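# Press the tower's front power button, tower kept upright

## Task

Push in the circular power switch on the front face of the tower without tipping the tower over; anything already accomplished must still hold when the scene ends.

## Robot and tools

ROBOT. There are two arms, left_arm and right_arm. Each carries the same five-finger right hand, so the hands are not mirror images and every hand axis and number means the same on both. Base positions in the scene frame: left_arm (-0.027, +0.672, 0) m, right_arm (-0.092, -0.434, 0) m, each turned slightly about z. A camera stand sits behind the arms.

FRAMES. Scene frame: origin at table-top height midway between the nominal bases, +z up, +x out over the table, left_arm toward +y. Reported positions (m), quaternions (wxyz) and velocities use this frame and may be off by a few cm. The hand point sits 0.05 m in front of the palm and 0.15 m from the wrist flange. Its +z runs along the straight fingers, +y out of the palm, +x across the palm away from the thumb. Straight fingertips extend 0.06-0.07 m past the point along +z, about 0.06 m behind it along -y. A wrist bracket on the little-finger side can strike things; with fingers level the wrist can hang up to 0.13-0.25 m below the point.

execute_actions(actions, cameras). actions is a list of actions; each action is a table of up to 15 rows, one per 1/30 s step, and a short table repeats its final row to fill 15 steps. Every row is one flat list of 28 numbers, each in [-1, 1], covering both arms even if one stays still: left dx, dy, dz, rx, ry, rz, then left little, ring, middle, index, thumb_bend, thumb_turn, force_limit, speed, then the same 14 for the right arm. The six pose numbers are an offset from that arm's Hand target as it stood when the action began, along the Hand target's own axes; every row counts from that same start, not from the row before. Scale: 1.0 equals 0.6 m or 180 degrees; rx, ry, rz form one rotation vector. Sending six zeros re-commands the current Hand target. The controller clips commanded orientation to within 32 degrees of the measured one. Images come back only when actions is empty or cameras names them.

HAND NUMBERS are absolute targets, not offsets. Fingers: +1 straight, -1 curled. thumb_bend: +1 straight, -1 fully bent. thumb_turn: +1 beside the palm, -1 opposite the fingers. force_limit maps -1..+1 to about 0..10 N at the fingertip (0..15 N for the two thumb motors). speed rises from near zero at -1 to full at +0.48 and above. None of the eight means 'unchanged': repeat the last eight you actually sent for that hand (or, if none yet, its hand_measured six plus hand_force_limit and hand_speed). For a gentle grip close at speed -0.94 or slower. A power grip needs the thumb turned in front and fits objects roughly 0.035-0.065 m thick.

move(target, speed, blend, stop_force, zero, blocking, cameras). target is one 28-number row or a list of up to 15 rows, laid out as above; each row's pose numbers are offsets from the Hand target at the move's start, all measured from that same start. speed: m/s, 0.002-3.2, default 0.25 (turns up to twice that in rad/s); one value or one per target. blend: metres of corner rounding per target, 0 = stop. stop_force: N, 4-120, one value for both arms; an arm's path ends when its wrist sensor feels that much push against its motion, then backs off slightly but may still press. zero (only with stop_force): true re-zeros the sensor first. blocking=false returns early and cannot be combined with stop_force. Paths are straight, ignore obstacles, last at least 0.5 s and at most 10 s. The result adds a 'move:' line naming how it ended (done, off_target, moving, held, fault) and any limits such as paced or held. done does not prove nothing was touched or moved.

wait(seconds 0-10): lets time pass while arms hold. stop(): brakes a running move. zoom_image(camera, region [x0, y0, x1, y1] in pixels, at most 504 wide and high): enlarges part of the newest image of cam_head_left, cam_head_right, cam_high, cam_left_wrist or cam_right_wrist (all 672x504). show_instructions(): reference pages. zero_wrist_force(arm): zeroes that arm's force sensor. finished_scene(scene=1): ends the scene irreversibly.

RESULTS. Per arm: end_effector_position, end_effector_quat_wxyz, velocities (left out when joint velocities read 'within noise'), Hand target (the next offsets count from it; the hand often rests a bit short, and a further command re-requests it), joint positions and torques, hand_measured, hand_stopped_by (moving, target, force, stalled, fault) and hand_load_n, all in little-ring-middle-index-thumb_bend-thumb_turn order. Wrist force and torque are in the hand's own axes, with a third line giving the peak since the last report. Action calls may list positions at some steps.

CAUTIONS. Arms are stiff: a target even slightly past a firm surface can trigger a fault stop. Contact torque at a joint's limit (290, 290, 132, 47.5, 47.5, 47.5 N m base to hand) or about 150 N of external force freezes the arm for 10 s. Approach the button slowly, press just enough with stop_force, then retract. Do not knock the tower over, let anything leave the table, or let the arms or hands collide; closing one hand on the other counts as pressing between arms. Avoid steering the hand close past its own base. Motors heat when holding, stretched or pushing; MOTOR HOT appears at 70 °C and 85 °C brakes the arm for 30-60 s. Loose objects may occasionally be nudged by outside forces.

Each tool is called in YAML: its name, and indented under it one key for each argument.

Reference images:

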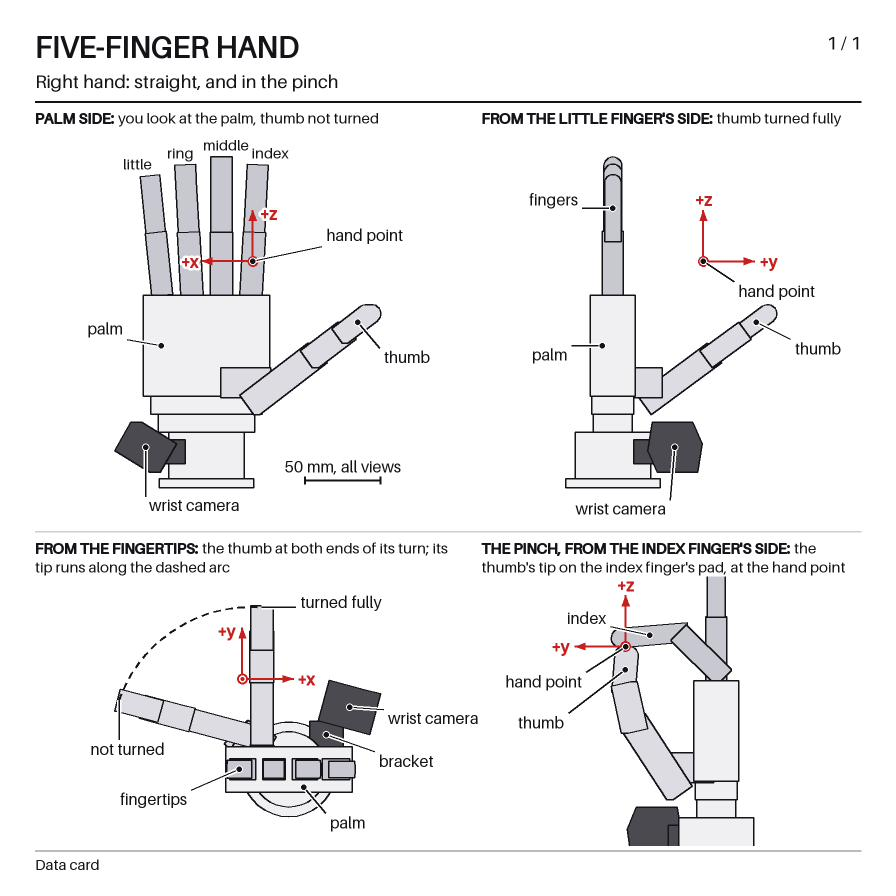

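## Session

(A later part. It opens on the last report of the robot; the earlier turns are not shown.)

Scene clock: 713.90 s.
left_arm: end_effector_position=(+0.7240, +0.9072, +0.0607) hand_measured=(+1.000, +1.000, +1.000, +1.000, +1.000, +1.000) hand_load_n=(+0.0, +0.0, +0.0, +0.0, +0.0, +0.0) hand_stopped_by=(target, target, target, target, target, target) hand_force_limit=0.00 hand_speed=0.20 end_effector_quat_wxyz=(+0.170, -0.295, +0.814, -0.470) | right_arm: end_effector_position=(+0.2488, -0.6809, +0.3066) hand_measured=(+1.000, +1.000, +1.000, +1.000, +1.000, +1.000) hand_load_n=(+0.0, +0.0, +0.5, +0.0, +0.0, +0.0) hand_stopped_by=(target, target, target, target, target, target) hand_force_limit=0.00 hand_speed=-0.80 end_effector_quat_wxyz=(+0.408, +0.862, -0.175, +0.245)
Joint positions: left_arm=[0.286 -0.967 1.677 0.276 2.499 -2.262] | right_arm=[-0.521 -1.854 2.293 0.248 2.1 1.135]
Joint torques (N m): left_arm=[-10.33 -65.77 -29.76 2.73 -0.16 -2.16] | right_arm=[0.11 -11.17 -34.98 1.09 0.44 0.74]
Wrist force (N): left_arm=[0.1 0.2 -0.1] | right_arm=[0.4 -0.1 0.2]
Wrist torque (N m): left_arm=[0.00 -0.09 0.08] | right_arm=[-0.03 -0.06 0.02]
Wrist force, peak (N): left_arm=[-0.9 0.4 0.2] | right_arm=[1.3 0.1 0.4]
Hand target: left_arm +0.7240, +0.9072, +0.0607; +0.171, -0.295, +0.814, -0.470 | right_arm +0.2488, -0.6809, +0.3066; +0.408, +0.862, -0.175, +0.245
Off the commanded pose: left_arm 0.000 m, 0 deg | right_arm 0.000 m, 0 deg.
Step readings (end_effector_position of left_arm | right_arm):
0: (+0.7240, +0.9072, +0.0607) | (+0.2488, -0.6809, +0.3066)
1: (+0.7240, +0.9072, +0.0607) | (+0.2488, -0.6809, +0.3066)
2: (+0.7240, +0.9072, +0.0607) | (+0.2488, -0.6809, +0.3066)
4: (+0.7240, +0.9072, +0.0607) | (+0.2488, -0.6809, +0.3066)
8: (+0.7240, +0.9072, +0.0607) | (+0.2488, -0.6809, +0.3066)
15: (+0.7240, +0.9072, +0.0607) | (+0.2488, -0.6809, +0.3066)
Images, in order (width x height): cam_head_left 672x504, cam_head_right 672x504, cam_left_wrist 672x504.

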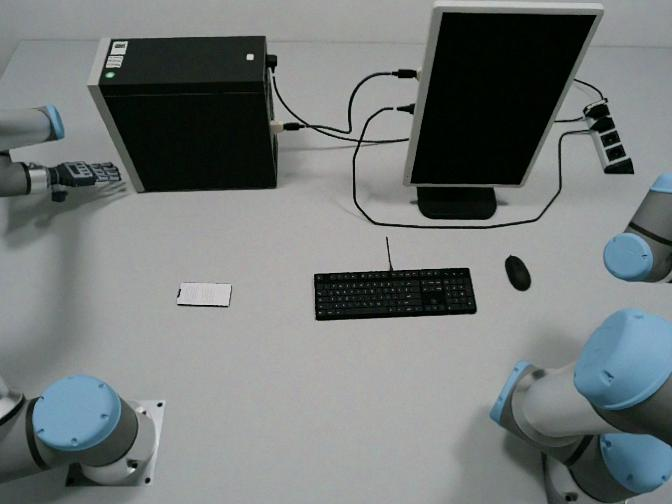

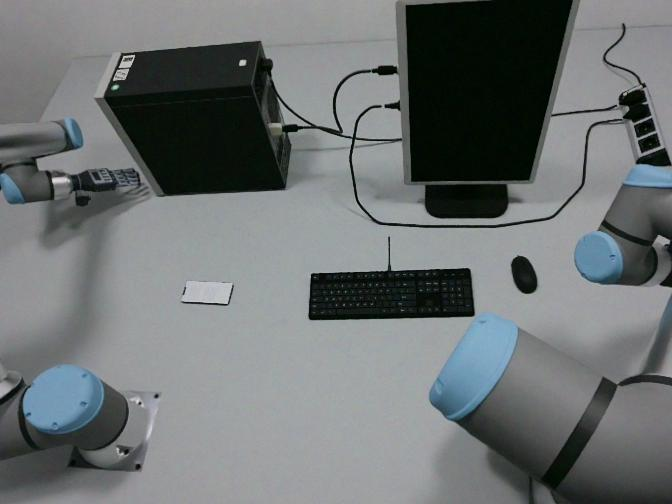

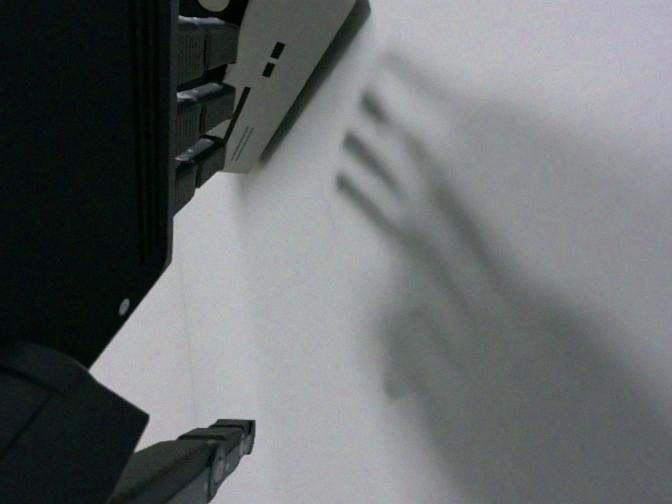

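move:
  target: [0.0192,-0.0028,0.055,0,0,0,1,1,1,1,1,1,0,0.2,0,0,0,0,0,0,1,1,1,1,1,1,0,-0.8]
  speed: 0.08
  stop_force: 6
  cameras: ["cam_left_wrist","cam_head_left","cam_head_right"]

zoom_image:
  camera: "cam_left_wrist"
  region: [170, 0, 400, 220]

zoom_image:
  camera: "cam_head_left"
  region: [40, 110, 180, 220]

zoom_image:
  camera: "cam_head_right"
  region: [60, 110, 200, 220]

Scene clock: 771.40 s.
left_arm: end_effector_position=(+0.7313, +0.8851, +0.0497) hand_measured=(+1.000, +1.000, +1.000, +1.000, +1.000, +1.000) hand_load_n=(-4.0, +0.0, +0.0, +0.0, +0.0, +0.0) hand_stopped_by=(target, target, target, target, target, target) hand_force_limit=0.00 hand_speed=0.20 end_effector_quat_wxyz=(+0.170, -0.295, +0.814, -0.470) | right_arm: end_effector_position=(+0.2488, -0.6809, +0.3066) hand_measured=(+1.000, +1.000, +1.000, +1.000, +1.000, +1.000) hand_load_n=(+0.0, +0.0, -0.5, +0.0, +0.0, +0.0) hand_stopped_by=(target, target, target, target, target, target) hand_force_limit=0.00 hand_speed=-0.80 end_effector_quat_wxyz=(+0.408, +0.862, -0.175, +0.245)
Joint positions: left_arm=[0.252 -0.968 1.696 0.222 2.48 -2.307] | right_arm=[-0.521 -1.854 2.293 0.248 2.1 1.135]
Joint torques (N m): left_arm=[11.52 -64.74 -40.03 4.51 4.01 1.97] | right_arm=[-1.47 -10.81 -35.36 1.13 0.22 0.72]
Wrist force (N): left_arm=[-0.4 2.6 -2.1] | right_arm=[0.3 0.0 0.5]
Wrist torque (N m): left_arm=[-0.03 0.18 -0.12] | right_arm=[-0.03 -0.05 0.02]
Wrist force, peak (N): left_arm=[-3.8 7.7 -23.3] | right_arm=[1.0 -0.8 0.0]
Hand target: left_arm +0.7313, +0.8851, +0.0497; +0.170, -0.295, +0.814, -0.470 (not the last commanded pose) | right_arm +0.2488, -0.6809, +0.3066; +0.408, +0.862, -0.175, +0.245
Off the commanded pose: left_arm 0.009 m, 0 deg | right_arm 0.000 m, 0 deg.
move: contact (left_arm)
Images, in order (width x height): cam_head_left 672x504, cam_head_right 672x504, cam_left_wrist 672x504.

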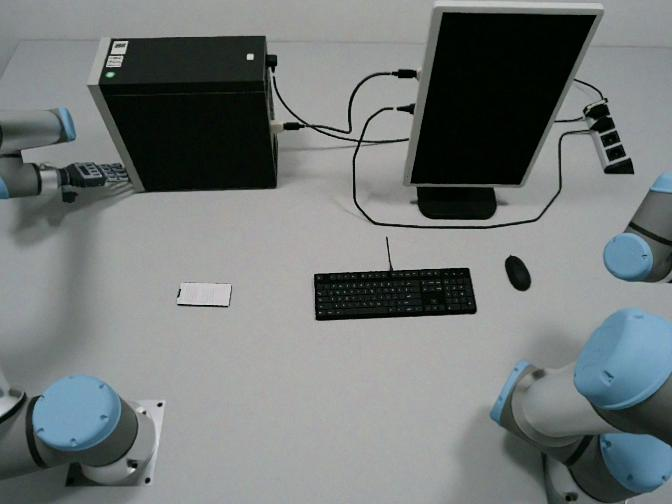

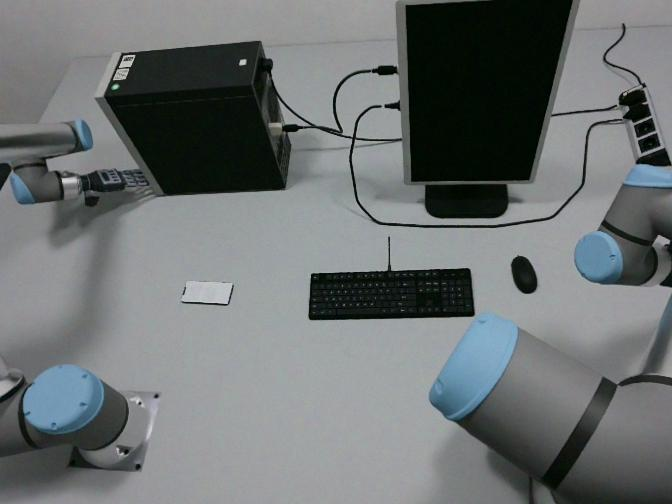

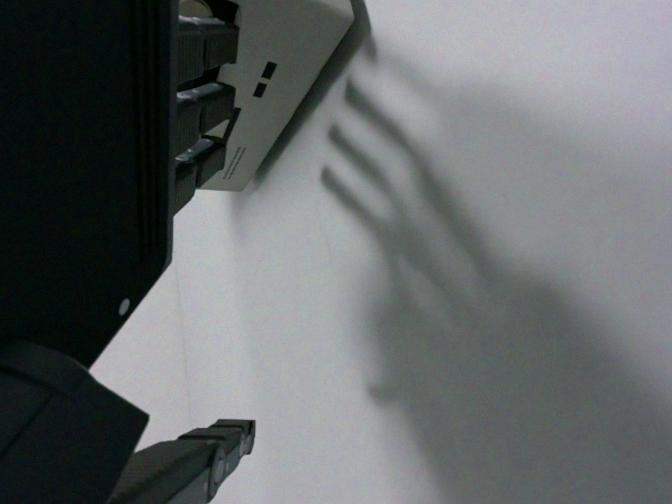

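Scaled by 2.191 from the camera's 672x504 image, which has a finer 960x720 frame.

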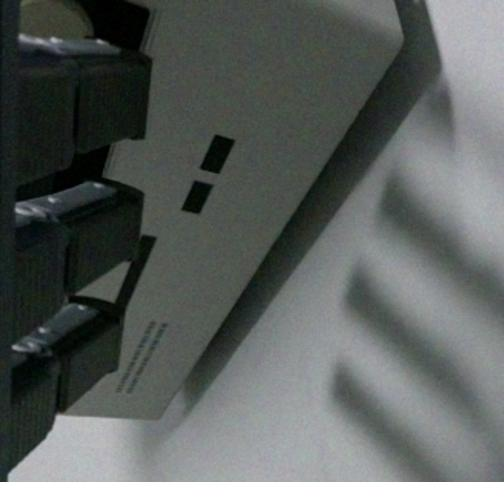

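Scaled by 3.600 from the camera's 672x504 image, which has a finer 960x720 frame.

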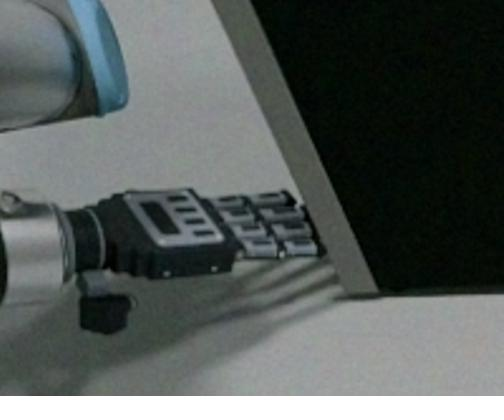

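Scaled by 3.600 from the camera's 672x504 image, which has a finer 960x720 frame.

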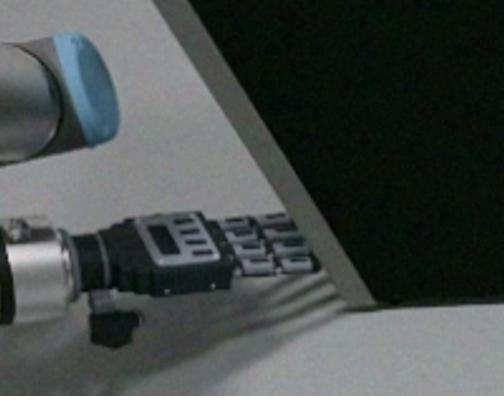

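move:
  target:
    - [-0.080,-0.1325,-0.337,-0.013,0.119,0.545,1,1,1,1,1,1,0,0.2,0,0,0,0,0,0,1,1,1,1,1,1,0,-0.8]
    - [-0.132,-0.123,-0.076,-0.013,0.119,0.545,1,1,1,1,1,1,0,0.2,0,0,0,0,0,0,1,1,1,1,1,1,0,-0.8]
  speed: [0.35,0.2]
  cameras: ["cam_left_wrist","cam_head_left","cam_head_right"]

Scene clock: 963.13 s.
left_arm: end_effector_position=(+0.7903, +0.9379, +0.1365) hand_measured=(+1.000, +1.000, +1.000, +1.000, +1.000, +1.000) hand_load_n=(+0.0, -0.5, +0.0, +0.0, -0.5, +0.0) hand_stopped_by=(target, target, target, target, target, target) hand_force_limit=0.00 hand_speed=0.20 end_effector_quat_wxyz=(+0.323, +0.496, +0.779, -0.207) | right_arm: end_effector_position=(+0.2488, -0.6809, +0.3066) hand_measured=(+1.000, +1.000, +1.000, +1.000, +1.000, +1.000) hand_load_n=(+0.0, +0.0, +0.0, +0.0, +0.0, +0.0) hand_stopped_by=(target, target, target, target, target, target) hand_force_limit=0.00 hand_speed=-0.80 end_effector_quat_wxyz=(+0.408, +0.862, -0.175, +0.245)
Joint positions: left_arm=[0.333 -0.811 1.389 0.91 2.355 -0.119] | right_arm=[-0.521 -1.854 2.293 0.248 2.1 1.135]
Joint torques (N m): left_arm=[-10.83 -79.15 -41.78 2.34 -0.64 -1.93] | right_arm=[-1.1 -10.55 -34.78 1.21 -0.02 0.88]
Wrist force (N): left_arm=[0.0 0.5 -0.1] | right_arm=[0.1 -0.3 0.4]
Wrist torque (N m): left_arm=[0.07 0.03 0.23] | right_arm=[-0.08 -0.03 -0.01]
Wrist force, peak (N): left_arm=[-0.5 3.0 -2.6] | right_arm=[0.8 -1.0 0.2]
Hand target: left_arm +0.7905, +0.9378, +0.1363; +0.323, +0.496, +0.779, -0.207 | right_arm +0.2488, -0.6809, +0.3066; +0.408, +0.862, -0.175, +0.245
Off the commanded pose: left_arm 0.000 m, 0 deg | right_arm 0.000 m, 0 deg.
move: done
Images, in order (width x height): cam_head_left 672x504, cam_head_right 672x504, cam_left_wrist 672x504.

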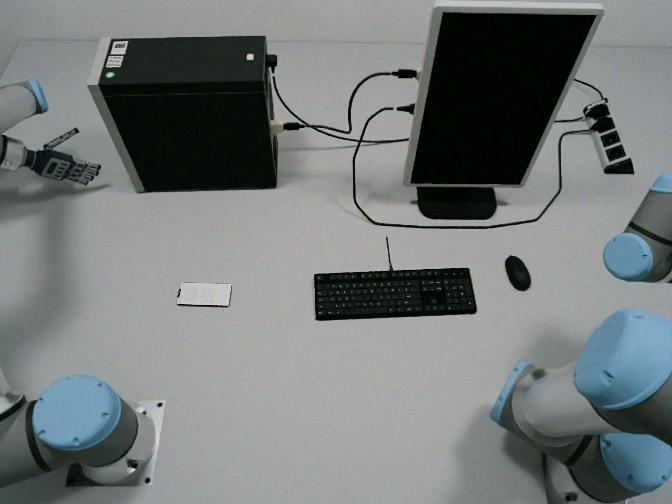

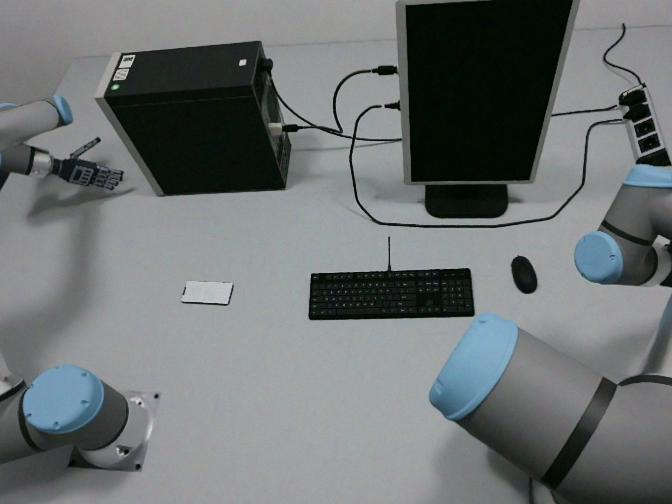

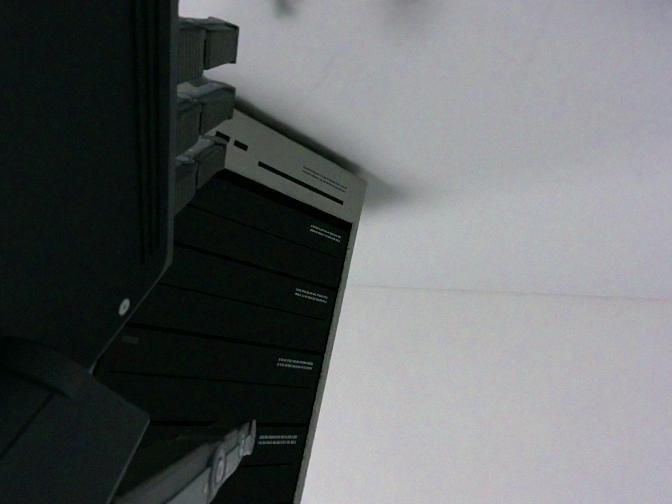

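zoom_image:
  camera: "cam_left_wrist"
  region: [160, 60, 380, 260]

zoom_image:
  camera: "cam_head_left"
  region: [20, 110, 160, 220]

Scaled by 2.291 from the camera's 672x504 image, which has a finer 960x720 frame.

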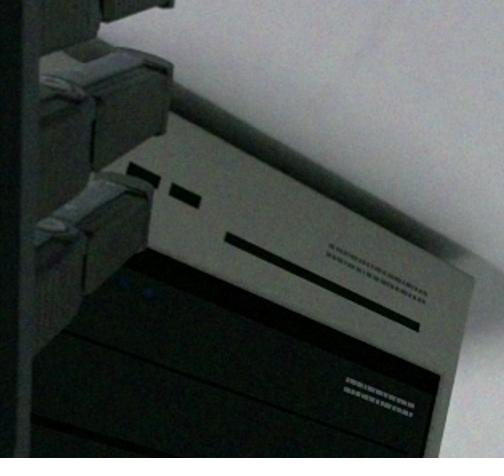

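Scaled by 3.600 from the camera's 672x504 image, which has a finer 960x720 frame.

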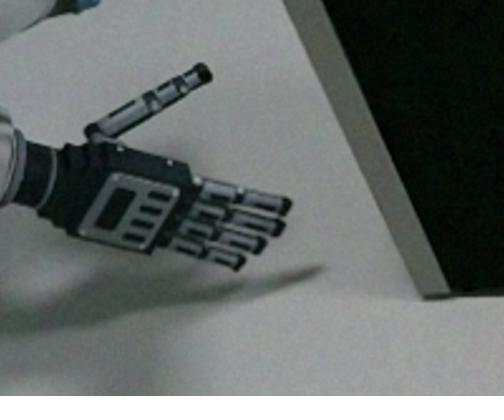

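move:
  target: [-0.0228,-0.0887,0.0228,0,0,0,1,1,1,1,1,1,0,0.2,0,0,0,0,0,0,1,1,1,1,1,1,0,-0.8]
  speed: 0.1
  cameras: ["cam_left_wrist","cam_head_left","cam_head_right"]

zoom_image:
  camera: "cam_left_wrist"
  region: [160, 40, 380, 260]

Scene clock: 1019.17 s.
left_arm: end_effector_position=(+0.7505, +0.8979, +0.1365) hand_measured=(+1.000, +1.000, +1.000, +1.000, +1.000, +1.000) hand_load_n=(+0.0, +0.0, +0.0, +0.0, +0.0, -0.5) hand_stopped_by=(target, target, target, target, target, target) hand_force_limit=0.00 hand_speed=0.20 end_effector_quat_wxyz=(+0.323, +0.496, +0.779, -0.207) | right_arm: end_effector_position=(+0.2488, -0.6809, +0.3066) hand_measured=(+1.000, +1.000, +1.000, +1.000, +1.000, +1.000) hand_load_n=(+0.0, +0.0, +0.0, +0.0, +0.0, +0.0) hand_stopped_by=(target, target, target, target, target, target) hand_force_limit=0.00 hand_speed=-0.80 end_effector_quat_wxyz=(+0.408, +0.862, -0.175, +0.245)
Joint positions: left_arm=[0.3 -0.892 1.53 0.817 2.352 -0.165] | right_arm=[-0.521 -1.854 2.293 0.248 2.1 1.135]
Joint torques (N m): left_arm=[-14.02 -103.85 -25.65 2.72 -0.8 -1.83] | right_arm=[-0.35 -11.41 -34.79 1.28 -0.04 1]
Wrist force (N): left_arm=[0.3 0.5 0.2] | right_arm=[0.6 0.0 0.5]
Wrist torque (N m): left_arm=[0.06 -0.05 0.26] | right_arm=[-0.03 -0.10 0.04]
Wrist force, peak (N): left_arm=[-0.3 1.0 -0.1] | right_arm=[1.4 0.0 0.2]
Hand target: left_arm +0.7504, +0.8978, +0.1365; +0.323, +0.496, +0.779, -0.207 | right_arm +0.2488, -0.6809, +0.3066; +0.408, +0.862, -0.175, +0.245
Off the commanded pose: left_arm 0.000 m, 0 deg | right_arm 0.000 m, 0 deg.
move: done
Images, in order (width x height): cam_head_left 672x504, cam_head_right 672x504, cam_left_wrist 672x504.

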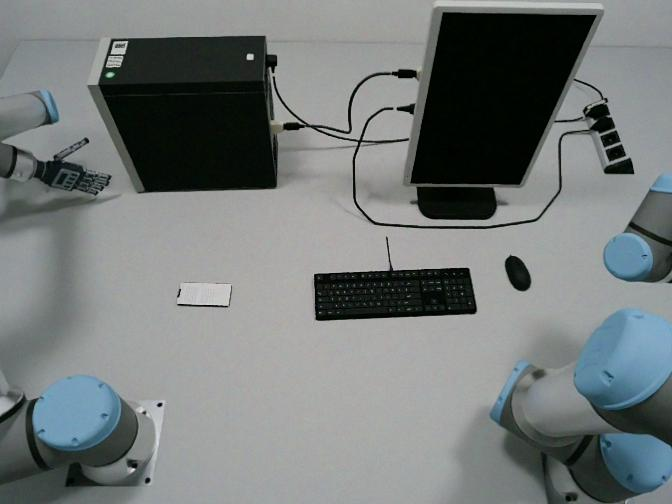

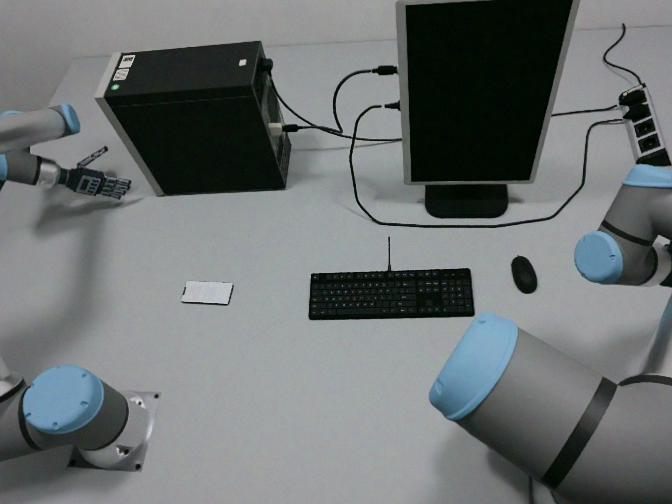

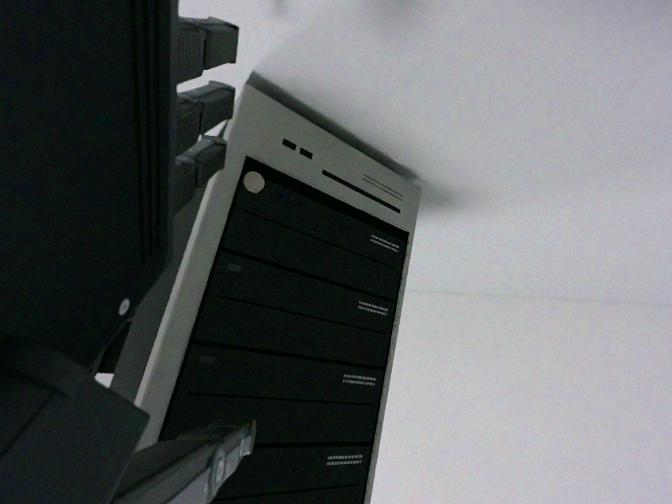

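Scaled by 2.291 from the camera's 672x504 image, which has a finer 960x720 frame.

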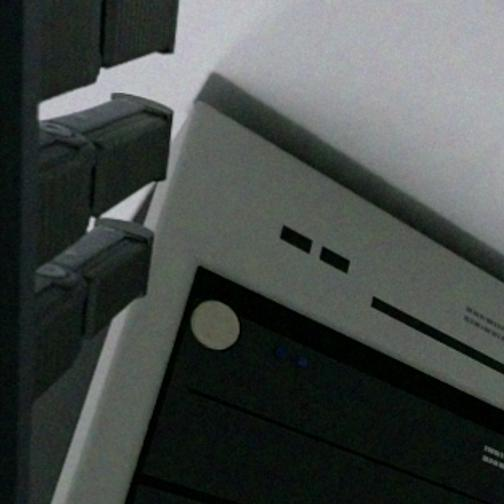

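move:
  target: [-0.0298,0.0349,0.0817,0,0,0,1,1,1,1,1,1,0,0.2,0,0,0,0,0,0,1,1,1,1,1,1,0,-0.8]
  speed: 0.08
  stop_force: 8
  cameras: ["cam_left_wrist","cam_head_left"]

zoom_image:
  camera: "cam_left_wrist"
  region: [160, 0, 380, 220]

zoom_image:
  camera: "cam_head_left"
  region: [40, 110, 180, 220]

Scene clock: 1057.87 s.
left_arm: end_effector_position=(+0.7893, +0.8637, +0.1145) hand_measured=(+1.000, +1.000, +1.000, +1.000, +1.000, +1.000) hand_load_n=(+0.0, +0.0, +0.0, +0.0, +0.0, +0.0) hand_stopped_by=(target, target, target, target, target, target) hand_force_limit=0.00 hand_speed=0.20 end_effector_quat_wxyz=(+0.323, +0.496, +0.779, -0.207) | right_arm: end_effector_position=(+0.2488, -0.6809, +0.3066) hand_measured=(+1.000, +1.000, +1.000, +1.000, +1.000, +1.000) hand_load_n=(+0.0, +0.0, +0.0, +0.0, +0.0, +0.0) hand_stopped_by=(target, target, target, target, target, target) hand_force_limit=0.00 hand_speed=-0.80 end_effector_quat_wxyz=(+0.408, +0.862, -0.175, +0.245)
Joint positions: left_arm=[0.24 -0.856 1.496 0.757 2.343 -0.248] | right_arm=[-0.521 -1.854 2.293 0.248 2.1 1.135]
Joint torques (N m): left_arm=[-13.56 -73.9 -39.63 2.29 -0.72 -2.16] | right_arm=[-0.15 -10.39 -35.02 1.4 -0.04 1.17]
Wrist force (N): left_arm=[0.0 0.5 0.4] | right_arm=[1.1 -0.1 -0.1]
Wrist torque (N m): left_arm=[0.05 -0.01 0.24] | right_arm=[-0.01 -0.15 0.06]
Wrist force, peak (N): left_arm=[0.3 0.5 1.0] | right_arm=[1.1 -0.8 -0.2]
Hand target: left_arm +0.7893, +0.8637, +0.1145; +0.323, +0.496, +0.779, -0.207 | right_arm +0.2488, -0.6809, +0.3066; +0.408, +0.862, -0.175, +0.245
Off the commanded pose: left_arm 0.000 m, 0 deg | right_arm 0.000 m, 0 deg.
move: done
Images, in order (width x height): cam_head_left 672x504, cam_left_wrist 672x504.

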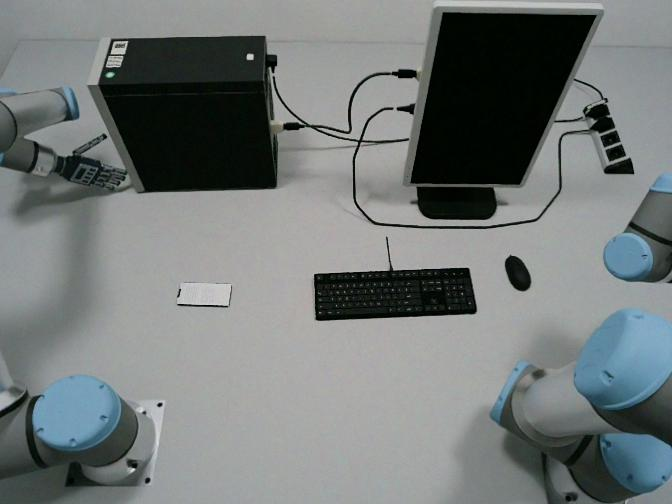

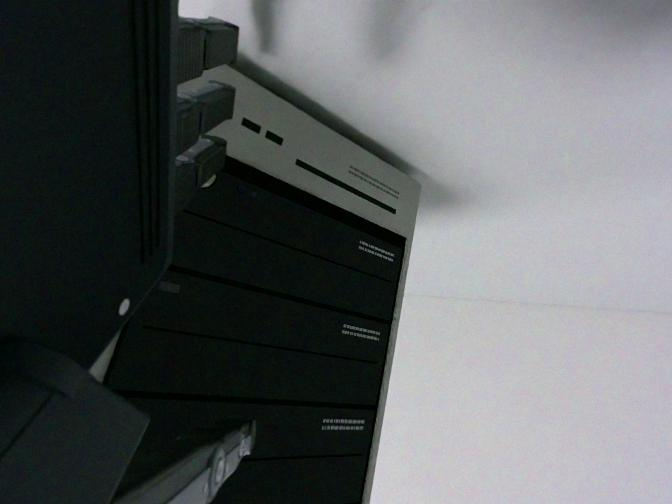

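Scaled by 2.291 from the camera's 672x504 image, which has a finer 960x720 frame.

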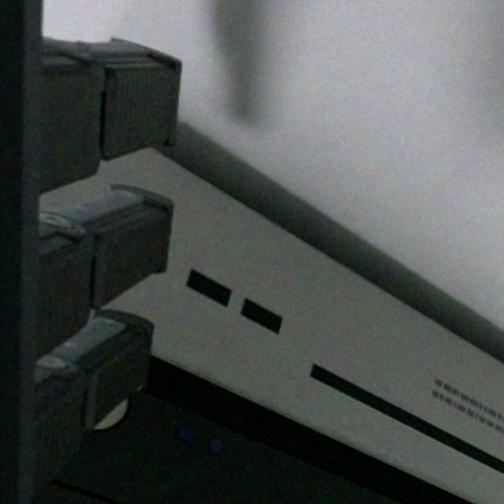

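Scaled by 3.600 from the camera's 672x504 image, which has a finer 960x720 frame.

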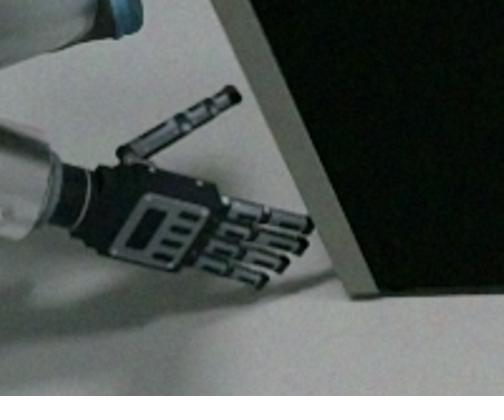

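move:
  target:
    - [-0.0222,-0.0082,0.0082,0,0,0,1,1,1,1,1,1,0,0.2,0,0,0,0,0,0,1,1,1,1,1,1,0,-0.8]
    - [-0.0448,-0.0232,0.0308,0,0,0,1,1,1,1,1,1,0,0.2,0,0,0,0,0,0,1,1,1,1,1,1,0,-0.8]
  speed: [0.05,0.015]
  stop_force: 10
  cameras: ["cam_left_wrist","cam_head_left"]

zoom_image:
  camera: "cam_left_wrist"
  region: [160, 0, 380, 220]

Scene clock: 1097.30 s.
left_arm: end_effector_position=(+0.7902, +0.8516, +0.1196) hand_measured=(+1.000, +1.000, +1.000, +1.000, +1.000, +1.000) hand_load_n=(+0.0, +0.0, -0.5, -2.5, +0.0, +0.0) hand_stopped_by=(target, target, target, target, target, target) hand_force_limit=0.00 hand_speed=0.20 end_effector_quat_wxyz=(+0.323, +0.496, +0.779, -0.207) | right_arm: end_effector_position=(+0.2488, -0.6809, +0.3066) hand_measured=(+1.000, +1.000, +1.000, +1.000, +1.000, +1.000) hand_load_n=(+0.0, +0.0, +0.0, +0.0, +0.0, +0.0) hand_stopped_by=(target, target, target, target, target, target) hand_force_limit=0.00 hand_speed=-0.80 end_effector_quat_wxyz=(+0.408, +0.862, -0.175, +0.245)
Joint positions: left_arm=[0.224 -0.869 1.507 0.745 2.34 -0.27] | right_arm=[-0.521 -1.854 2.293 0.248 2.1 1.135]
Joint torques (N m): left_arm=[6.97 -75.42 -41.27 6.15 5.63 2.09] | right_arm=[0.65 -8.69 -34.55 1.32 -0.12 1.09]
Wrist force (N): left_arm=[7.5 2.2 -3.9] | right_arm=[0.2 0.1 0.6]
Wrist torque (N m): left_arm=[0.15 0.37 0.34] | right_arm=[-0.04 -0.05 0.02]
Wrist force, peak (N): left_arm=[13.0 3.6 -8.0] | right_arm=[0.7 -0.8 -0.6]
Hand target: left_arm +0.7902, +0.8516, +0.1196; +0.323, +0.496, +0.779, -0.207 (not the last commanded pose) | right_arm +0.2488, -0.6809, +0.3066; +0.408, +0.862, -0.175, +0.245
Off the commanded pose: left_arm 0.023 m, 0 deg | right_arm 0.000 m, 0 deg.
move: contact (left_arm); path passed 0 of 2 targets
Images, in order (width x height): cam_head_left 672x504, cam_left_wrist 672x504.

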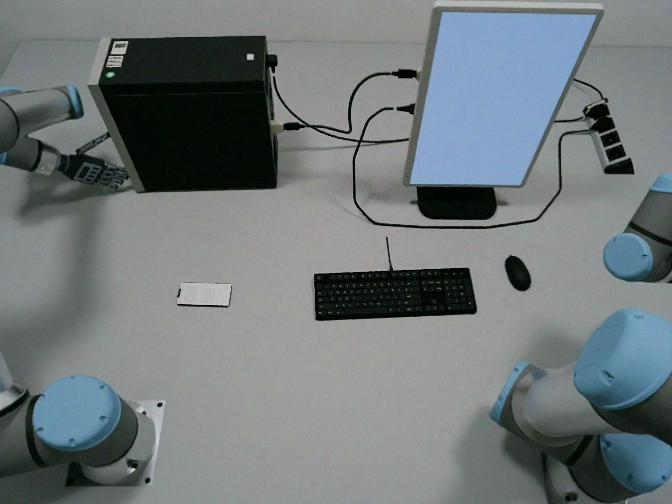

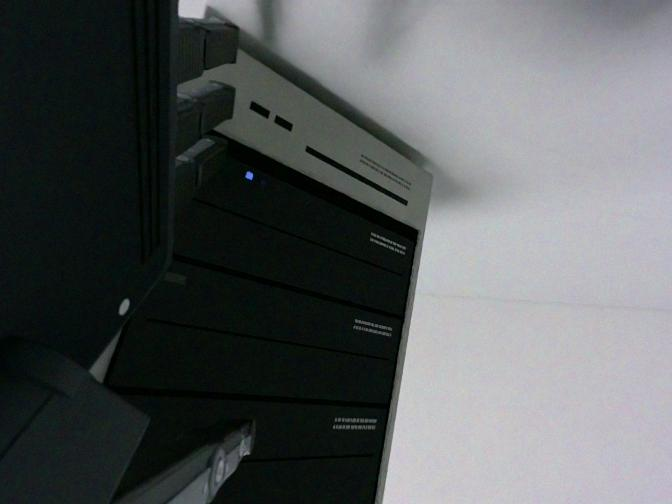

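Scaled by 2.291 from the camera's 672x504 image, which has a finer 960x720 frame.

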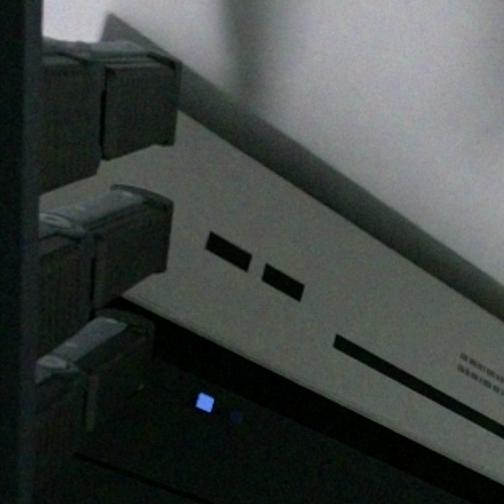

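move:
  target: [0.075,0.05,-0.075,0,0,0,1,1,1,1,1,1,0,0.2,0,0,0,0,0,0,1,1,1,1,1,1,0,-0.8]
  speed: 0.15
  cameras: ["cam_head_left","cam_left_wrist"]

Scene clock: 1103.83 s.
left_arm: end_effector_position=(+0.7905, +0.9218, +0.1194) hand_measured=(+1.000, +1.000, +1.000, +1.000, +1.000, +1.000) hand_load_n=(+0.0, +0.0, +0.0, +0.0, -0.5, +0.0) hand_stopped_by=(target, target, target, target, target, target) hand_force_limit=0.00 hand_speed=0.20 end_effector_quat_wxyz=(+0.323, +0.496, +0.779, -0.207) | right_arm: end_effector_position=(+0.2488, -0.6809, +0.3066) hand_measured=(+1.000, +1.000, +1.000, +1.000, +1.000, +1.000) hand_load_n=(+0.0, +0.0, +0.0, +0.0, +0.0, +0.0) hand_stopped_by=(target, target, target, target, target, target) hand_force_limit=0.00 hand_speed=-0.80 end_effector_quat_wxyz=(+0.408, +0.862, -0.175, +0.245)
Joint positions: left_arm=[0.313 -0.81 1.417 0.861 2.353 -0.147] | right_arm=[-0.521 -1.854 2.293 0.248 2.1 1.135]
Joint torques (N m): left_arm=[13.56 -79.26 -40.35 6.83 3.73 1.89] | right_arm=[-0.04 -10.09 -35.24 1.38 -0.1 1.51]
Wrist force (N): left_arm=[-0.2 0.9 0.0] | right_arm=[0.3 -0.6 0.1]
Wrist torque (N m): left_arm=[0.12 0.05 -0.11] | right_arm=[-0.10 -0.05 0.00]
Wrist force, peak (N): left_arm=[7.8 2.5 -4.0] | right_arm=[1.1 -0.7 -0.2]
Hand target: left_arm +0.7905, +0.9220, +0.1194; +0.323, +0.496, +0.779, -0.207 | right_arm +0.2488, -0.6809, +0.3066; +0.408, +0.862, -0.175, +0.245
Off the commanded pose: left_arm 0.000 m, 0 deg | right_arm 0.000 m, 0 deg.
move: done
Images, in order (width x height): cam_head_left 672x504, cam_left_wrist 672x504.

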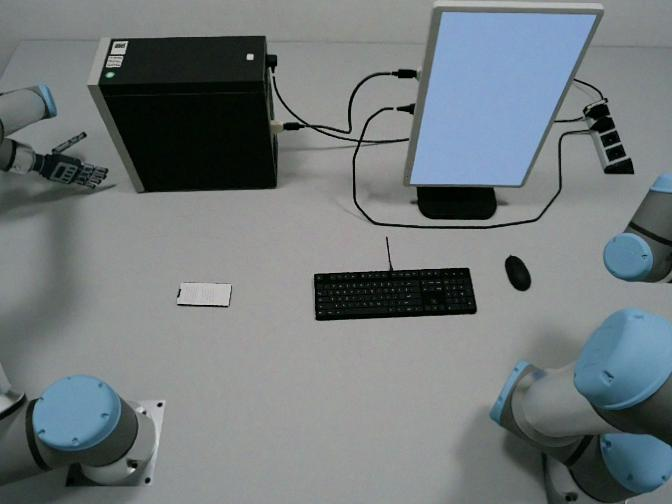

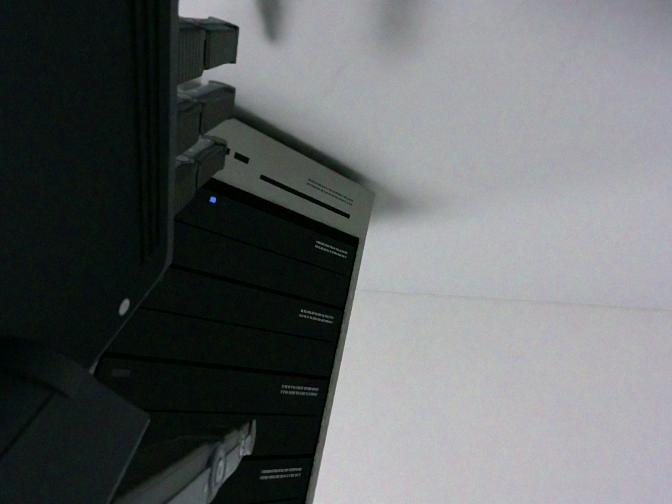

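The LED and the monitor are both on, the tower is still upright, and the hand is clear of it.

finished_scene:

The scene is finished: the task was done.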